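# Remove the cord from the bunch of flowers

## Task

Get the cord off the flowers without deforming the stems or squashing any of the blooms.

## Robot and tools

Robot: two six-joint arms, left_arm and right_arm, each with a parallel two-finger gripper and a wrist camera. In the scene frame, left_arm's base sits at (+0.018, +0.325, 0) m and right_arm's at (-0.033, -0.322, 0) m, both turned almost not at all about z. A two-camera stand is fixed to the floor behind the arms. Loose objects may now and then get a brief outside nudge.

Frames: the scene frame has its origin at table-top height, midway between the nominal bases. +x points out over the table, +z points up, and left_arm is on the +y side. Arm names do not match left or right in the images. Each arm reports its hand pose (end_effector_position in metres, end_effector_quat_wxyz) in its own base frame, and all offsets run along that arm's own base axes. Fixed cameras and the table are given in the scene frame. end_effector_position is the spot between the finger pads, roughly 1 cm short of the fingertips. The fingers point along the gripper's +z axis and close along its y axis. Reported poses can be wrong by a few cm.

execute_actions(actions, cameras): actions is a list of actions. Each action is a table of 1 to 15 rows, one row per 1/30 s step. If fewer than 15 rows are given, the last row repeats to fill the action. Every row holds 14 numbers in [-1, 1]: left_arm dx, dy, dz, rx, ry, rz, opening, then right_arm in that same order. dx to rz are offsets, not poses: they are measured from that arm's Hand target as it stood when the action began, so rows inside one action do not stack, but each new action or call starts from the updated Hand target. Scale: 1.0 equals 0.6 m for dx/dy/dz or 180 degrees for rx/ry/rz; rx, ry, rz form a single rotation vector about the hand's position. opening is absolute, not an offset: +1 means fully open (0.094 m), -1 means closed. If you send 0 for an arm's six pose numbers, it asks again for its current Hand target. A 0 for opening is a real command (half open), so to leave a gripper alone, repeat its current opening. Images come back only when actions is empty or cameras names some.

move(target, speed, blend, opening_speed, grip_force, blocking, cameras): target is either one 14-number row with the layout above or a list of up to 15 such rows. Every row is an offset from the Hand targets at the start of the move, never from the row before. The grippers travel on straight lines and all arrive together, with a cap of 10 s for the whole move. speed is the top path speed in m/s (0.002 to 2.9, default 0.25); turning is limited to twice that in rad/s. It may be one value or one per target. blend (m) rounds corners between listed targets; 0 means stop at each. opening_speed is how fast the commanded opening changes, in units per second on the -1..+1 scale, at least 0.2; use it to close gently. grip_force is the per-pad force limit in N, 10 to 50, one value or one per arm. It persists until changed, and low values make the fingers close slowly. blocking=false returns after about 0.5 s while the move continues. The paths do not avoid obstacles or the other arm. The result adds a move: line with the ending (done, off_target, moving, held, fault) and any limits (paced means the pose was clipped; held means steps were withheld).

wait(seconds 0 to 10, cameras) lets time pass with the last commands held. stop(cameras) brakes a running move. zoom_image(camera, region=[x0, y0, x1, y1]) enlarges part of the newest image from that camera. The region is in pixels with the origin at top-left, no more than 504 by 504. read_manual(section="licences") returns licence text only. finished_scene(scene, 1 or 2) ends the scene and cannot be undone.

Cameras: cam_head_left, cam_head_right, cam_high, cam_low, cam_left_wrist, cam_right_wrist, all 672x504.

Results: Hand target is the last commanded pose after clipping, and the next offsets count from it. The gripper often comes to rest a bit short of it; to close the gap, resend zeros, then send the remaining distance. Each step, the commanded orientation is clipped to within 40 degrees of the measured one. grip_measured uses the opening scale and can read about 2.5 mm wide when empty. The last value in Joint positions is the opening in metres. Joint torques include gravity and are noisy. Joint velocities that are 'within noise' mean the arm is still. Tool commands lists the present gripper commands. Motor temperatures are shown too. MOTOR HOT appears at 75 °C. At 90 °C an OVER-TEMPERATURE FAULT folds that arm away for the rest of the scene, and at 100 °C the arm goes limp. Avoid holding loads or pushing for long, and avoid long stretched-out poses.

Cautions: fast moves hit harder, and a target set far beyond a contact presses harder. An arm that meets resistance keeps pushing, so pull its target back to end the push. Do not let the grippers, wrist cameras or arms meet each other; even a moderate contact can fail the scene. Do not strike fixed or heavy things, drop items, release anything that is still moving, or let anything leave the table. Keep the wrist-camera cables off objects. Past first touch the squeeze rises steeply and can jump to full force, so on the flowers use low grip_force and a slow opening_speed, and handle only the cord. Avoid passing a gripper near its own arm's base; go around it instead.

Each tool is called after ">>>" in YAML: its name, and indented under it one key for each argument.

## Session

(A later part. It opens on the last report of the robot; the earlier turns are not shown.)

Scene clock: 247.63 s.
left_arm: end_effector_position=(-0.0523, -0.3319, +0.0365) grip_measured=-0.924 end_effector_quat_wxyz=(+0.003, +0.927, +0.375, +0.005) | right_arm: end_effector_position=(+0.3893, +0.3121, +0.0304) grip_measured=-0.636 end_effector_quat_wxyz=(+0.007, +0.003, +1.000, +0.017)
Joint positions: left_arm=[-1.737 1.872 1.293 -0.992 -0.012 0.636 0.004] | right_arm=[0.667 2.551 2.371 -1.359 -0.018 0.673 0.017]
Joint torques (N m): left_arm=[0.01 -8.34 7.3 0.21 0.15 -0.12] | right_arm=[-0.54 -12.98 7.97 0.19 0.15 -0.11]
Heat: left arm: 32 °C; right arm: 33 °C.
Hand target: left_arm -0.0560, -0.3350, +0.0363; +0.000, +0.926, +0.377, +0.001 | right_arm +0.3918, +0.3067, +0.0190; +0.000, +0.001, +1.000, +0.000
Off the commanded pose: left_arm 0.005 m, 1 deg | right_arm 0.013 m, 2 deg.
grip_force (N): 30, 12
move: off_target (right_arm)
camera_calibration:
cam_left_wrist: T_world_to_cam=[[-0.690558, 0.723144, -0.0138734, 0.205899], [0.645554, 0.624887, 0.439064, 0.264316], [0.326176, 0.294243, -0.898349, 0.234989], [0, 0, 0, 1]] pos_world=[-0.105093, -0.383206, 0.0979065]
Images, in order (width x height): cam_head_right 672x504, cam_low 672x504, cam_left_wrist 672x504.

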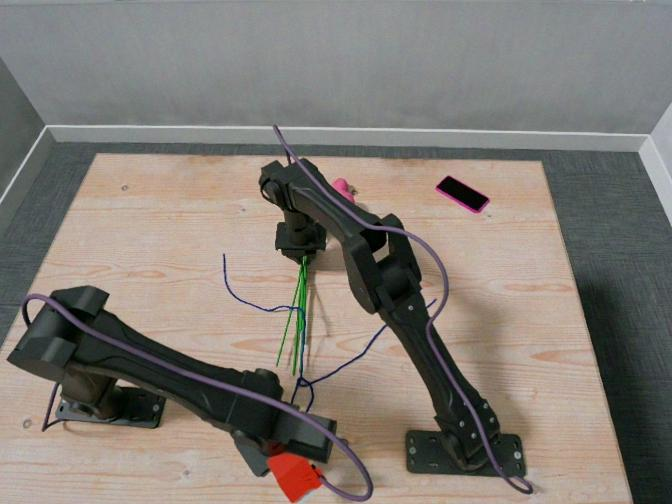

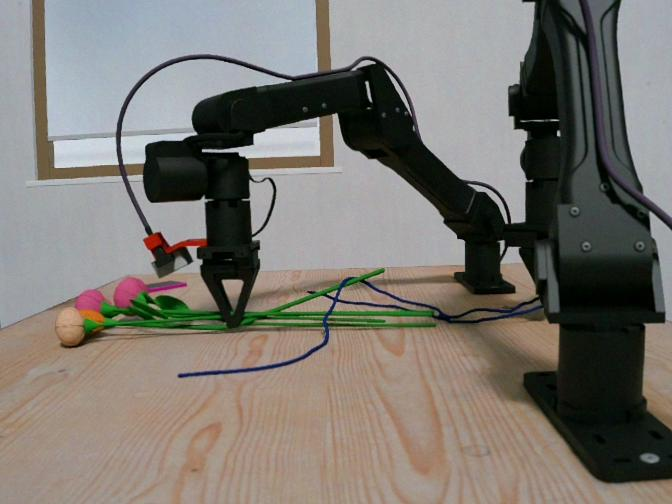

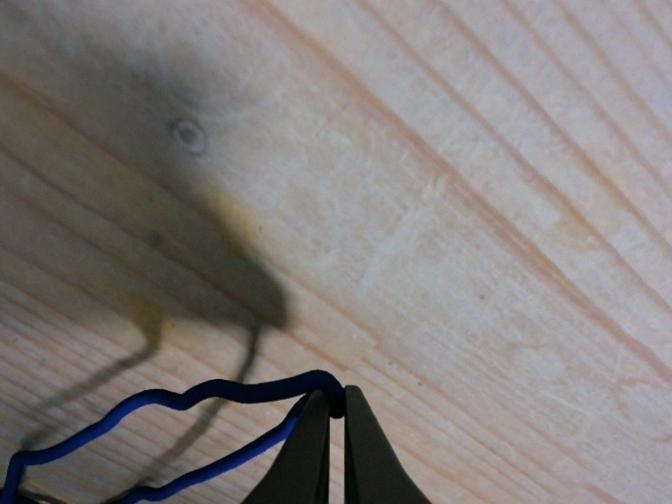

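>>> move:
  target: [-0.09, -0.03, 0.13, 0, 0, 0, -1, 0.0, 0.0, 0.0, 0, 0, 0, -0.64]
  speed: 0.08
  cameras: ["cam_head_right", "cam_low", "cam_high"]

>>> zoom_image:
  camera: "cam_low"
  region: [300, 240, 560, 360]

>>> zoom_image:
  camera: "cam_head_right"
  region: [200, 280, 400, 440]

Scene clock: 249.97 s.
left_arm: end_effector_position=(-0.1053, -0.3469, +0.1091) grip_measured=-0.924 end_effector_quat_wxyz=(-0.003, +0.927, +0.375, +0.009) | right_arm: end_effector_position=(+0.3891, +0.3119, +0.0303) grip_measured=-0.636 end_effector_quat_wxyz=(+0.007, +0.002, +1.000, +0.017)
Joint positions: left_arm=[-1.873 1.938 1.677 -1.326 -0.01 0.501 0.004] | right_arm=[0.667 2.551 2.371 -1.36 -0.018 0.672 0.017]
Joint torques (N m): left_arm=[-0.39 -9.44 9.43 0.19 0.2 -0.07] | right_arm=[-0.43 -12.97 7.94 0.18 0.13 -0.09]
Heat: left arm: 33 °C; right arm: 33 °C.
Hand target: left_arm -0.1099, -0.3529, +0.1141; +0.000, +0.926, +0.377, +0.001 | right_arm +0.3917, +0.3068, +0.0190; +0.000, +0.001, +1.000, +0.000
Off the commanded pose: left_arm 0.009 m, 1 deg | right_arm 0.013 m, 2 deg.
grip_force (N): 30, 12
move: off_target (right_arm)
Images, in order (width x height): cam_head_right 672x504, cam_high 672x504, cam_low 672x504.

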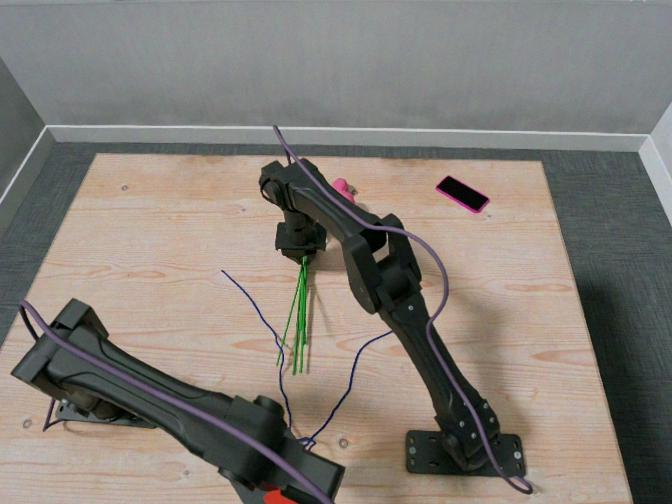

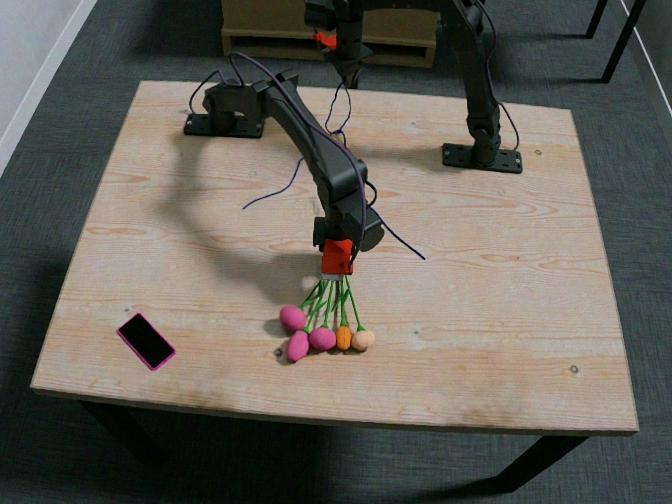

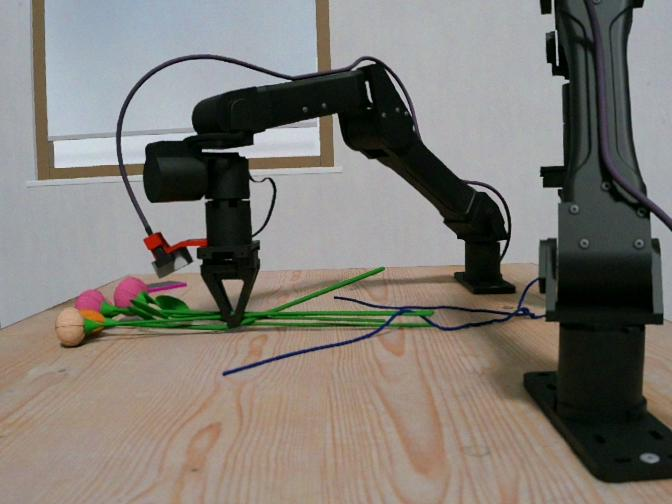

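Scaled by 1.938 from the camera's 672x504 image, which has a finer 960x720 frame.

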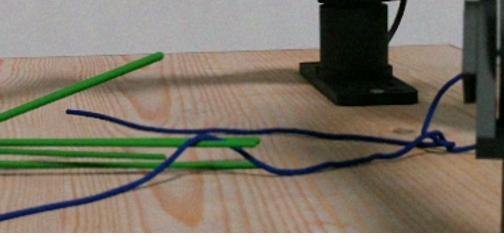

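Scaled by 2.520 from the camera's 672x504 image, which has a finer 960x720 frame.

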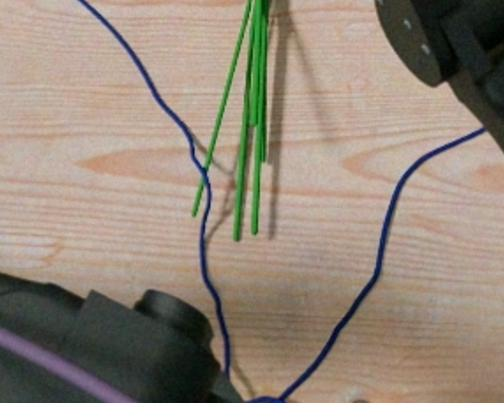

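>>> move:
  target: [0.0, 0.19, -0.04, 0, 0, 0, -1, 0.0, 0.0, 0.0, 0, 0, 0, -0.64]
  speed: 0.1
  cameras: ["cam_head_right", "cam_low", "cam_high"]

>>> zoom_image:
  camera: "cam_head_right"
  region: [140, 280, 400, 480]

Scene clock: 252.10 s.
left_arm: end_effector_position=(-0.1075, -0.2387, +0.0863) grip_measured=-0.924 end_effector_quat_wxyz=(-0.009, +0.927, +0.375, +0.015) | right_arm: end_effector_position=(+0.3891, +0.3119, +0.0303) grip_measured=-0.636 end_effector_quat_wxyz=(+0.007, +0.002, +1.000, +0.017)
Joint positions: left_arm=[-2.003 1.581 1.158 -1.182 -0.007 0.37 0.004] | right_arm=[0.667 2.551 2.371 -1.36 -0.018 0.672 0.017]
Joint torques (N m): left_arm=[-0.61 -9.59 5.31 0.44 0.09 -0.05] | right_arm=[-0.42 -13.03 7.95 0.19 0.13 -0.08]
Heat: left arm: 33 °C; right arm: 33 °C.
Hand target: left_arm -0.1099, -0.2389, +0.0901; +0.000, +0.926, +0.377, +0.001 | right_arm +0.3917, +0.3068, +0.0190; +0.000, +0.001, +1.000, +0.000
Off the commanded pose: left_arm 0.005 m, 2 deg | right_arm 0.013 m, 2 deg.
grip_force (N): 30, 12
move: off_target (right_arm)
Images, in order (width x height): cam_head_right 672x504, cam_high 672x504, cam_low 672x504.

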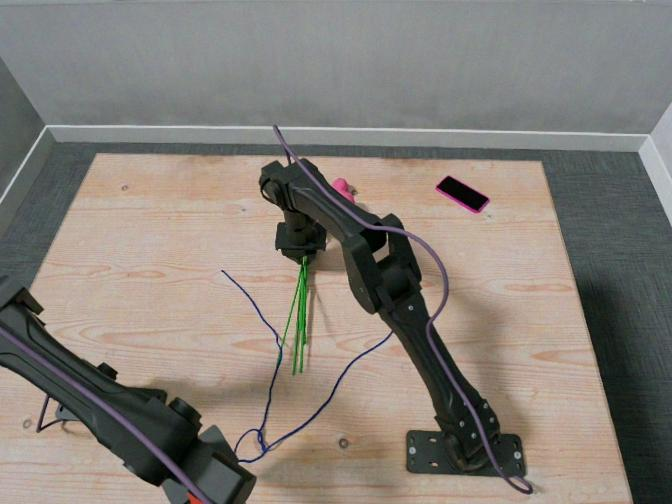

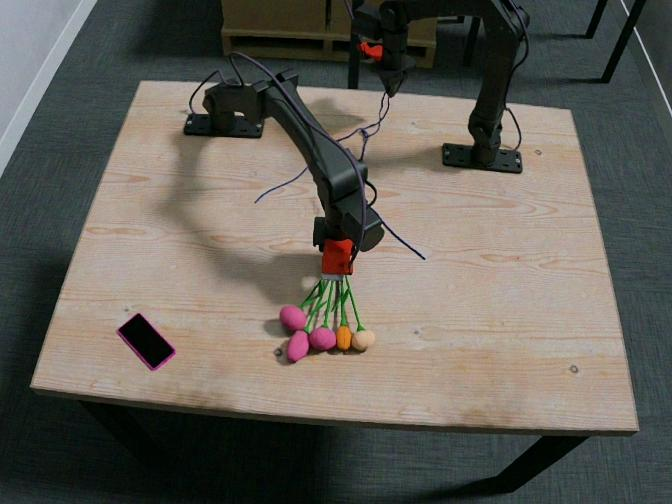

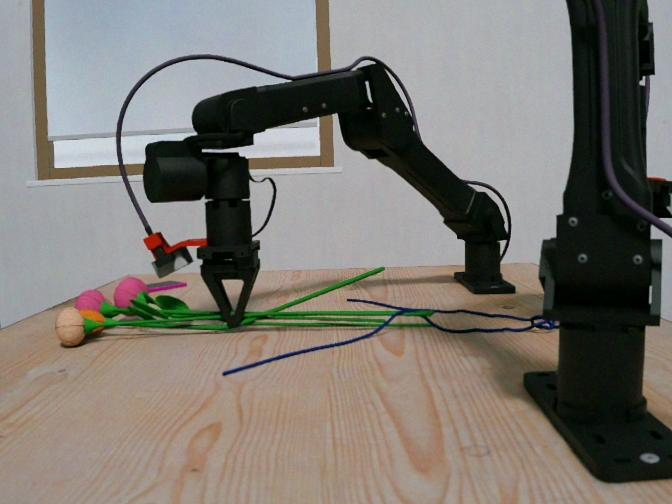

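Scaled by 1.938 from the camera's 672x504 image, which has a finer 960x720 frame.

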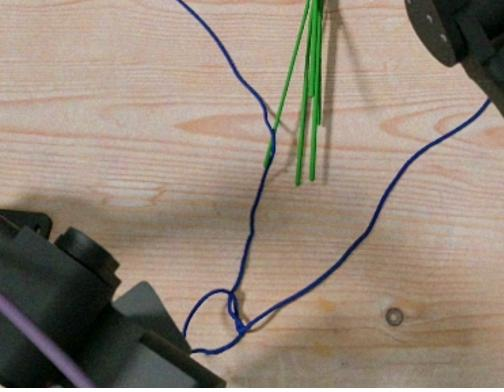

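>>> move:
  target: [0, 0, 0, 0, 0, 0, -1, 0.03, -0.075, 0.0, 0, 0, 0, -0.64]
  speed: 0.06
  cameras: ["cam_head_right", "cam_low", "cam_high"]

>>> zoom_image:
  camera: "cam_head_right"
  region: [140, 280, 400, 480]

>>> zoom_image:
  camera: "cam_low"
  region: [200, 240, 560, 390]

Scene clock: 253.63 s.
left_arm: end_effector_position=(-0.1075, -0.2389, +0.0863) grip_measured=-0.924 end_effector_quat_wxyz=(-0.009, +0.927, +0.375, +0.015) | right_arm: end_effector_position=(+0.4014, +0.2835, +0.0225) grip_measured=-0.636 end_effector_quat_wxyz=(-0.013, -0.008, +0.999, +0.029)
Joint positions: left_arm=[-2.003 1.581 1.158 -1.182 -0.007 0.37 0.004] | right_arm=[0.59 2.533 2.305 -1.332 -0.063 0.575 0.017]
Joint torques (N m): left_arm=[-0.46 -9.85 5.29 0.37 0.09 -0.06] | right_arm=[-2.24 -17.4 3.33 0.39 0.53 -0.09]
Heat: left arm: 33 °C; right arm: 34 °C.
Hand target: left_arm -0.1100, -0.2390, +0.0901; +0.000, +0.926, +0.377, +0.001 | right_arm +0.4097, +0.2617, +0.0190; +0.000, +0.001, +1.000, +0.000
Off the commanded pose: left_arm 0.005 m, 2 deg | right_arm 0.024 m, 4 deg.
grip_force (N): 30, 12
move: off_target (right_arm)
Images, in order (width x height): cam_head_right 672x504, cam_high 672x504, cam_low 672x504.

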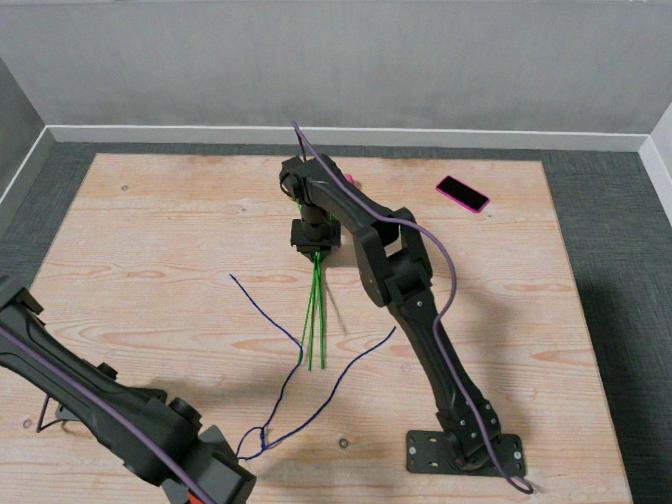

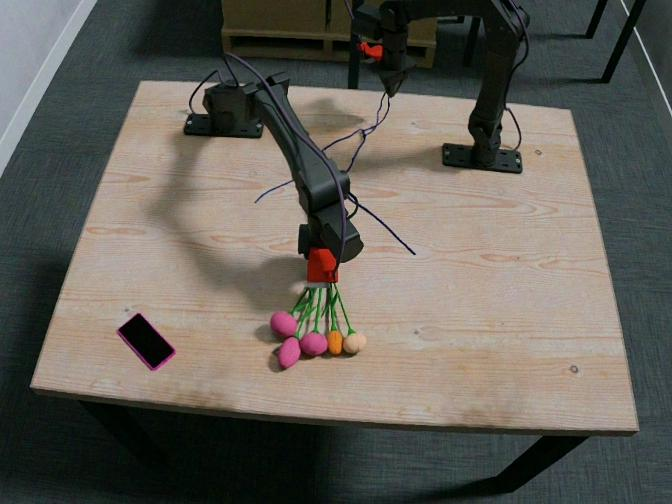

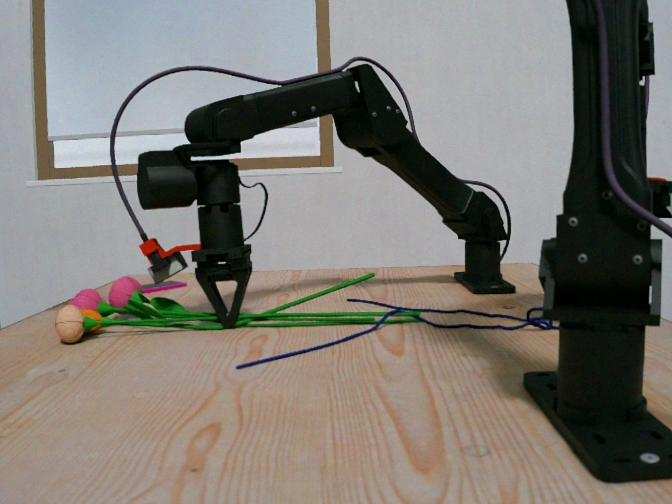

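Scaled by 1.938 from the camera's 672x504 image, which has a finer 960x720 frame.

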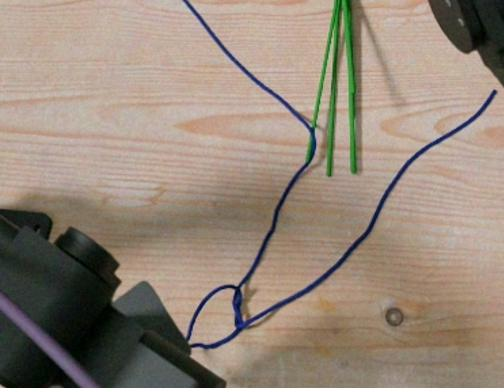

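Scaled by 1.400 from the camera's 672x504 image, which has a finer 960x720 frame.

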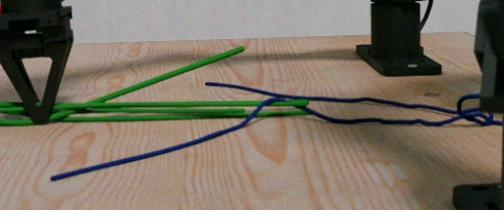

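>>> move:
  target: [-0.02, 0.05, 0.22, 0, 0, 0, -1, 0.0, 0.0, 0.0, 0, 0, 0, -0.64]
  speed: 0.1
  cameras: ["cam_head_right", "cam_low", "cam_high"]

>>> zoom_image:
  camera: "cam_head_right"
  region: [140, 280, 400, 480]

>>> zoom_image:
  camera: "cam_low"
  region: [200, 240, 560, 390]

Scene clock: 255.93 s.
left_arm: end_effector_position=(-0.1188, -0.2082, +0.2108) grip_measured=-0.924 end_effector_quat_wxyz=(+0.029, +0.926, +0.375, -0.032) | right_arm: end_effector_position=(+0.4014, +0.2834, +0.0224) grip_measured=-0.636 end_effector_quat_wxyz=(-0.013, -0.008, +0.999, +0.029)
Joint positions: left_arm=[-2.099 1.417 1.503 -1.571 -0.007 0.274 0.004] | right_arm=[0.59 2.533 2.305 -1.332 -0.063 0.575 0.017]
Joint torques (N m): left_arm=[-0.57 -6.19 8.46 0.41 0.12 -0.09] | right_arm=[-2.28 -17.46 3.28 0.36 0.54 -0.08]
Heat: left arm: 33 °C; right arm: 34 °C.
Hand target: left_arm -0.1219, -0.2090, +0.2222; +0.000, +0.926, +0.377, +0.001 | right_arm +0.4097, +0.2617, +0.0189; +0.000, +0.001, +1.000, +0.000
Off the commanded pose: left_arm 0.012 m, 5 deg | right_arm 0.024 m, 4 deg.
joint sent to its limit (left arm) — joint 4 (wrist pitch), lower limit. The joint targets are off in orientation, not in position.
grip_force (N): 30, 12
move: off_target (left_arm, right_arm)
Images, in order (width x height): cam_head_right 672x504, cam_high 672x504, cam_low 672x504.

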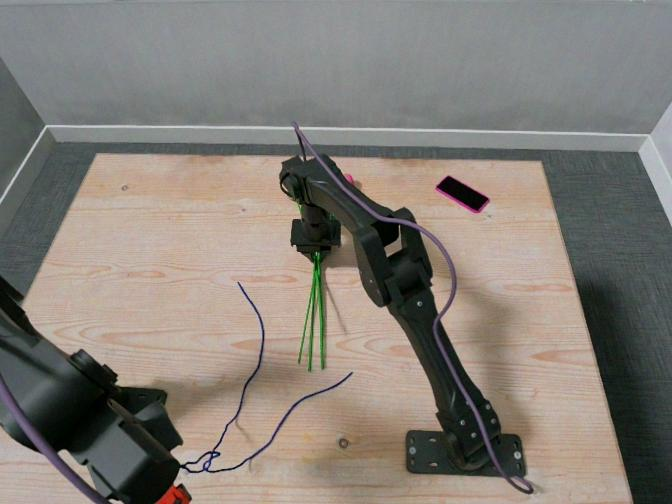

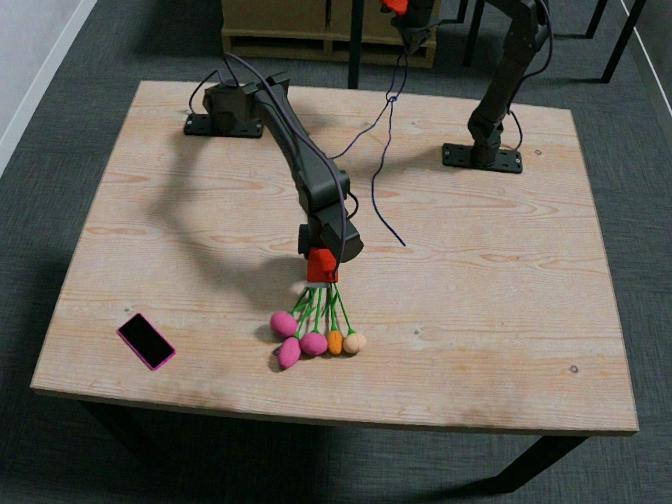

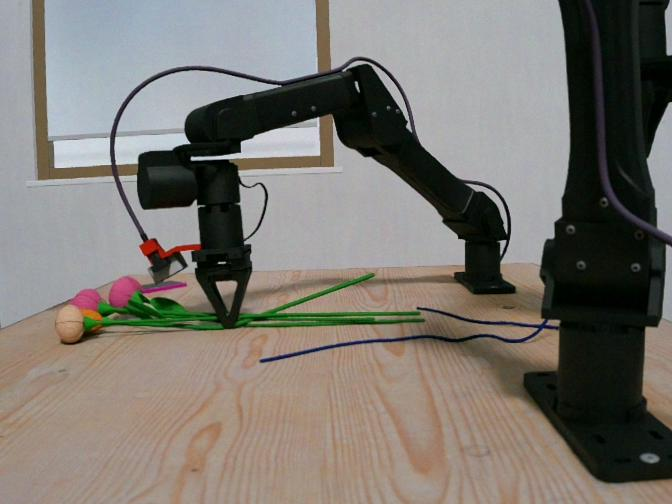

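Scaled by 1.938 from the camera's 672x504 image, which has a finer 960x720 frame.

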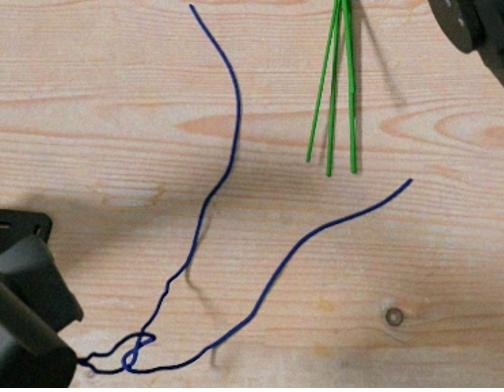

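Scaled by 1.400 from the camera's 672x504 image, which has a finer 960x720 frame.

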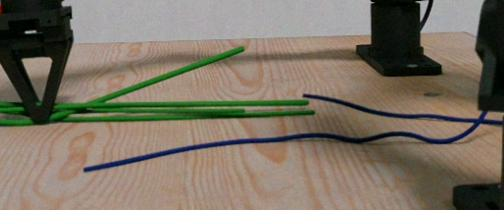

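>>> move:
  target: [0.035, -0.045, -0.332, 0, 0, 0, -1, 0.0, 0.0, 0.0, 0, 0, 0, -0.64]
  speed: 0.15
  cameras: ["cam_head_right", "cam_left_wrist"]

Scene clock: 258.40 s.
left_arm: end_effector_position=(-0.1010, -0.2350, +0.0261) grip_measured=-0.924 end_effector_quat_wxyz=(+0.000, +0.926, +0.378, +0.004) | right_arm: end_effector_position=(+0.4014, +0.2834, +0.0224) grip_measured=-0.636 end_effector_quat_wxyz=(-0.013, -0.008, +0.999, +0.029)
Joint positions: left_arm=[-1.985 1.603 0.93 -0.904 -0.006 0.382 0.004] | right_arm=[0.59 2.533 2.305 -1.332 -0.063 0.575 0.017]
Joint torques (N m): left_arm=[0.68 -6.12 5.33 0.54 0.11 0.09] | right_arm=[-2.21 -17.55 3.37 0.38 0.53 -0.1]
Heat: left arm: 33 °C; right arm: 35 °C.
Hand target: left_arm -0.1011, -0.2361, +0.0230; +0.000, +0.926, +0.376, +0.001 | right_arm +0.4097, +0.2617, +0.0189; +0.000, +0.001, +1.000, +0.000
Off the commanded pose: left_arm 0.003 m, 0 deg | right_arm 0.024 m, 4 deg.
grip_force (N): 30, 12
move: off_target (right_arm)
camera_calibration:
cam_left_wrist: T_world_to_cam=[[-0.694716, 0.71924, -0.00796663, 0.100476], [0.643658, 0.626578, 0.439436, 0.239918], [0.321052, 0.300155, -0.898239, 0.213895], [0, 0, 0, 1]] pos_world=[-0.153294, -0.286796, 0.0875002]
Images, in order (width x height): cam_head_right 672x504, cam_left_wrist 672x504.

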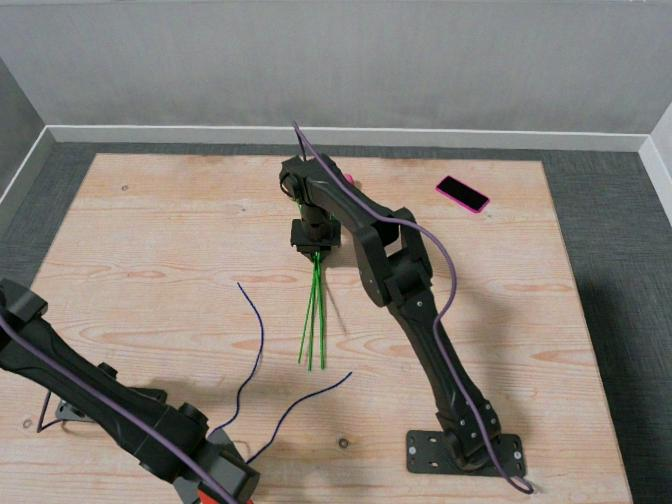

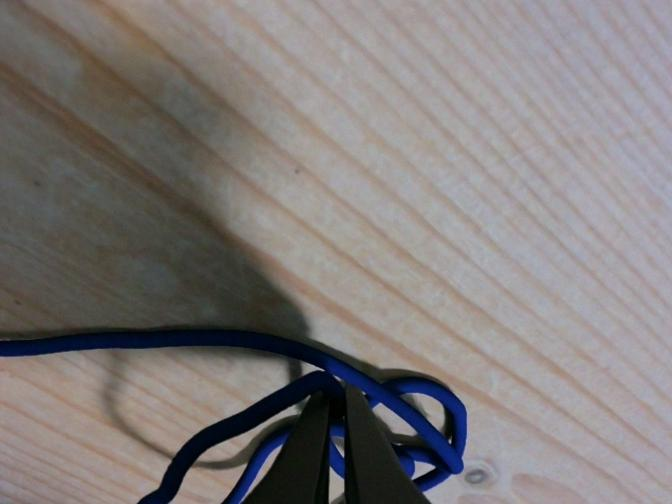

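Now open the left gripper, and also gently open the right.

>>> move:
  target: [0, 0, -0.008, 0, 0, 0, -0.3, 0.0, 0.0, 0.0, 0, 0, 0, -0.1]
  speed: 0.05
  opening_speed: 0.6
  cameras: ["cam_left_wrist", "cam_right_wrist"]

Scene clock: 259.93 s.
left_arm: end_effector_position=(-0.1017, -0.2364, +0.0228) grip_measured=-0.302 end_effector_quat_wxyz=(+0.003, +0.926, +0.377, +0.002) | right_arm: end_effector_position=(+0.4056, +0.2725, +0.0194) grip_measured=-0.102 end_effector_quat_wxyz=(-0.009, -0.002, +1.000, +0.014)
Joint positions: left_arm=[-1.985 1.608 0.921 -0.883 -0.006 0.382 0.033] | right_arm=[0.578 2.533 2.294 -1.332 -0.032 0.574 0.042]
Joint torques (N m): left_arm=[0.38 -5.74 5.19 0.5 0.11 0.08] | right_arm=[-1.07 -17.63 3.71 0.42 0.27 -0.07]
Heat: left arm: 33 °C; right arm: 35 °C.
Hand target: left_arm -0.1011, -0.2361, +0.0182; +0.000, +0.926, +0.376, +0.001 | right_arm +0.4098, +0.2617, +0.0190; +0.000, +0.001, +1.000, +0.000
Off the commanded pose: left_arm 0.005 m, 0 deg | right_arm 0.012 m, 2 deg.
grip_force (N): 30, 12
move: off_target (right_arm)
camera_calibration:
cam_left_wrist: T_world_to_cam=[[-0.694416, 0.719497, -0.0105244, 0.101238], [0.645165, 0.62902, 0.4337, 0.243588], [0.318666, 0.294378, -0.900996, 0.210082], [0, 0, 0, 1]] pos_world=[-0.153799, -0.287906, 0.0847041]
cam_right_wrist: T_world_to_cam=[[0.00548384, -0.999507, -0.0309181, 0.27001], [-0.900853, -0.0183595, 0.433735, 0.401711], [-0.434089, 0.0254741, -0.90051, 0.274898], [0, 0, 0, 1]] pos_world=[0.479732, 0.270249, 0.0816602]
Images, in order (width x height): cam_left_wrist 672x504, cam_right_wrist 672x504.

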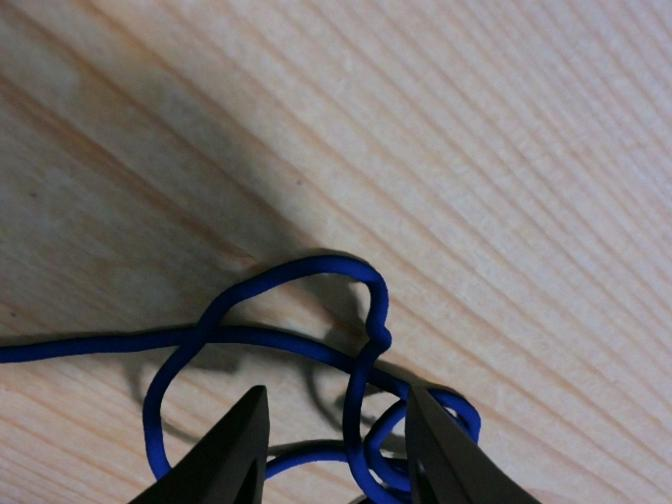

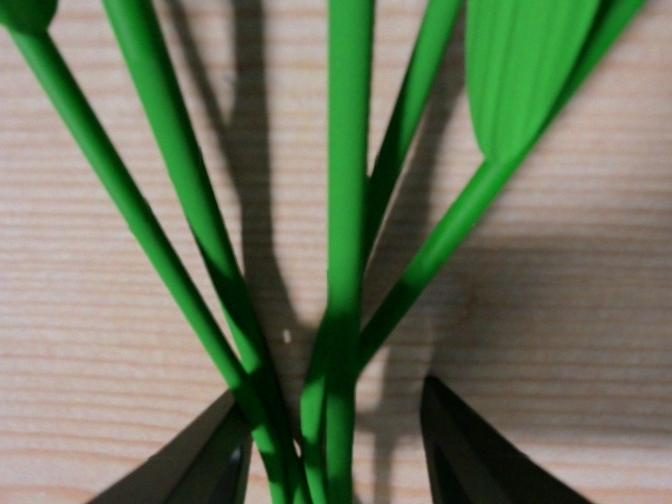

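>>> move:
  target:
    - [0, 0, 0.0, 0, 0, 0, -0.3, 0.0, 0.012, 0.0, 0, 0, 0, 0.2]
    - [0, 0, 0.15, 0, 0, 0, -0.3, 0.0, 0.012, 0.15, 0, 0, 0, 0.2]
  speed: 0.08
  cameras: ["all"]

Scene clock: 262.63 s.
left_arm: end_effector_position=(-0.0980, -0.2280, +0.0936) grip_measured=-0.302 end_effector_quat_wxyz=(-0.016, +0.926, +0.377, +0.021) | right_arm: end_effector_position=(+0.4104, +0.2713, +0.0898) grip_measured=+0.198 end_effector_quat_wxyz=(+0.018, -0.002, +1.000, +0.021)
Joint positions: left_arm=[-1.985 1.542 1.148 -1.23 -0.006 0.382 0.033] | right_arm=[0.577 2.533 2.576 -1.56 -0.015 0.574 0.056]
Joint torques (N m): left_arm=[0.42 -9.03 9.07 0.1 0.06 0.06] | right_arm=[0.13 -19.69 6.02 0.23 0.1 0.02]
Heat: left arm: 33 °C; right arm: 36 °C.
Hand target: left_arm -0.1011, -0.2361, +0.1082; +0.000, +0.926, +0.376, +0.001 | right_arm +0.4098, +0.2688, +0.1090; +0.000, +0.001, +1.000, +0.000
Off the commanded pose: left_arm 0.017 m, 3 deg | right_arm 0.019 m, 3 deg.
joint sent to its limit (right arm) — joint 4 (wrist pitch), lower limit. The joint targets are off in orientation, not in position.
grip_force (N): 30, 12
move: off_target (left_arm, right_arm)
camera_calibration:
cam_left_wrist: T_world_to_cam=[[-0.694486, 0.719435, 0.010175, 0.0965956], [0.635078, 0.606285, 0.478637, 0.194822], [0.338179, 0.338869, -0.877954, 0.28009], [0, 0, 0, 1]] pos_world=[-0.151363, -0.282525, 0.151674]
cam_right_wrist: T_world_to_cam=[[0.00632838, -0.99897, -0.0449353, 0.271767], [-0.923288, -0.0230955, 0.383413, 0.390546], [-0.384056, 0.0390619, -0.922483, 0.318138], [0, 0, 0, 1]] pos_world=[0.481049, 0.26808, 0.155949]

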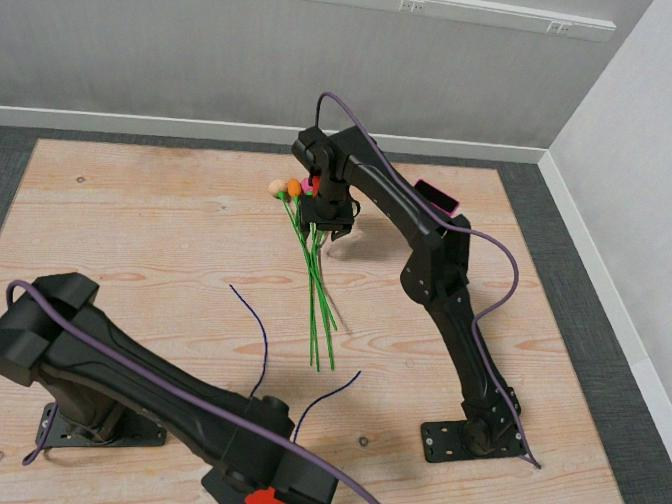

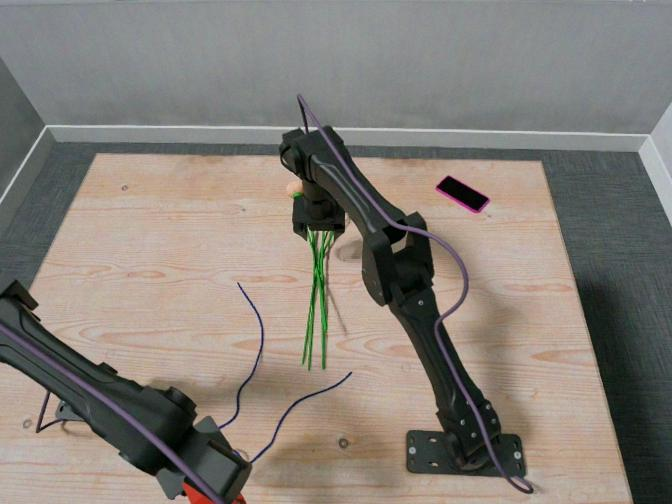

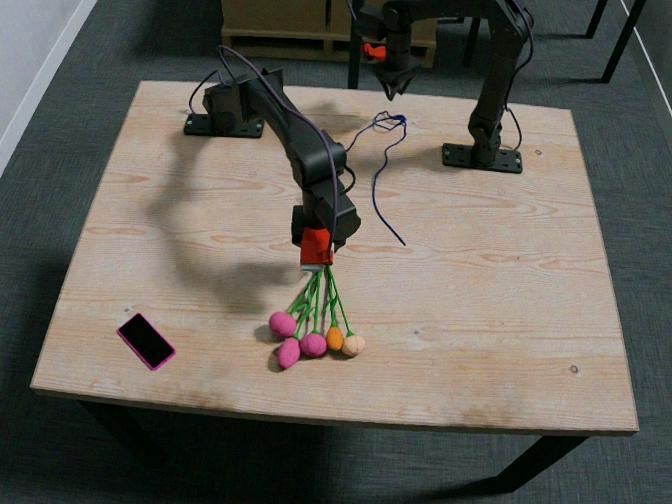

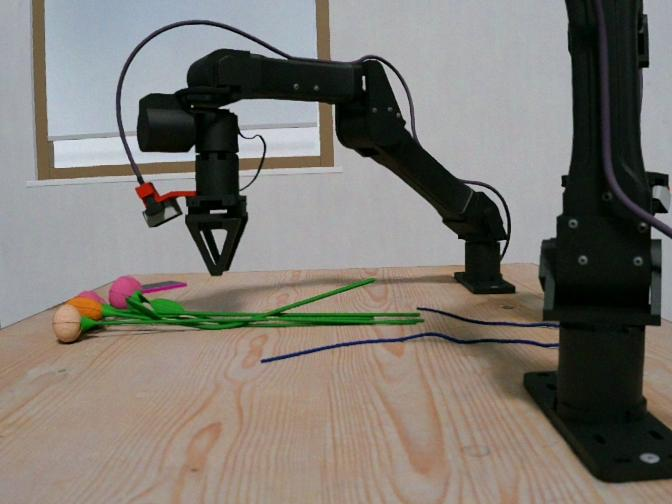

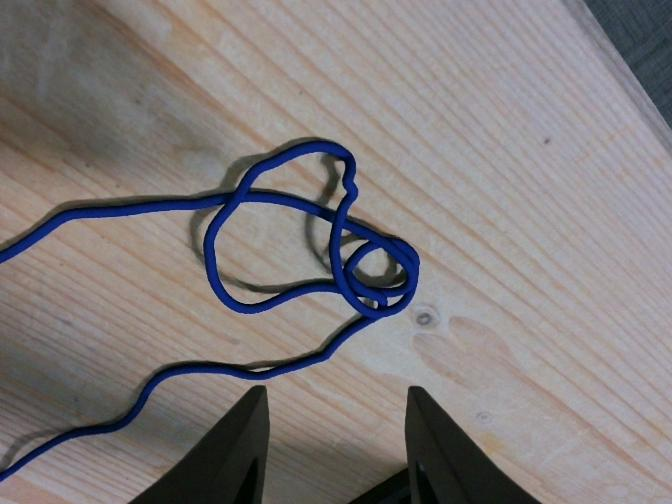

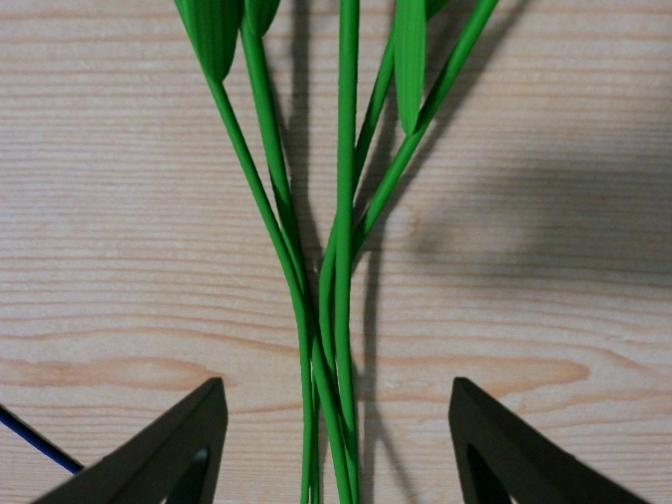

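>>> finished_scene:
  scene: 2

The scene is finished: the task was done.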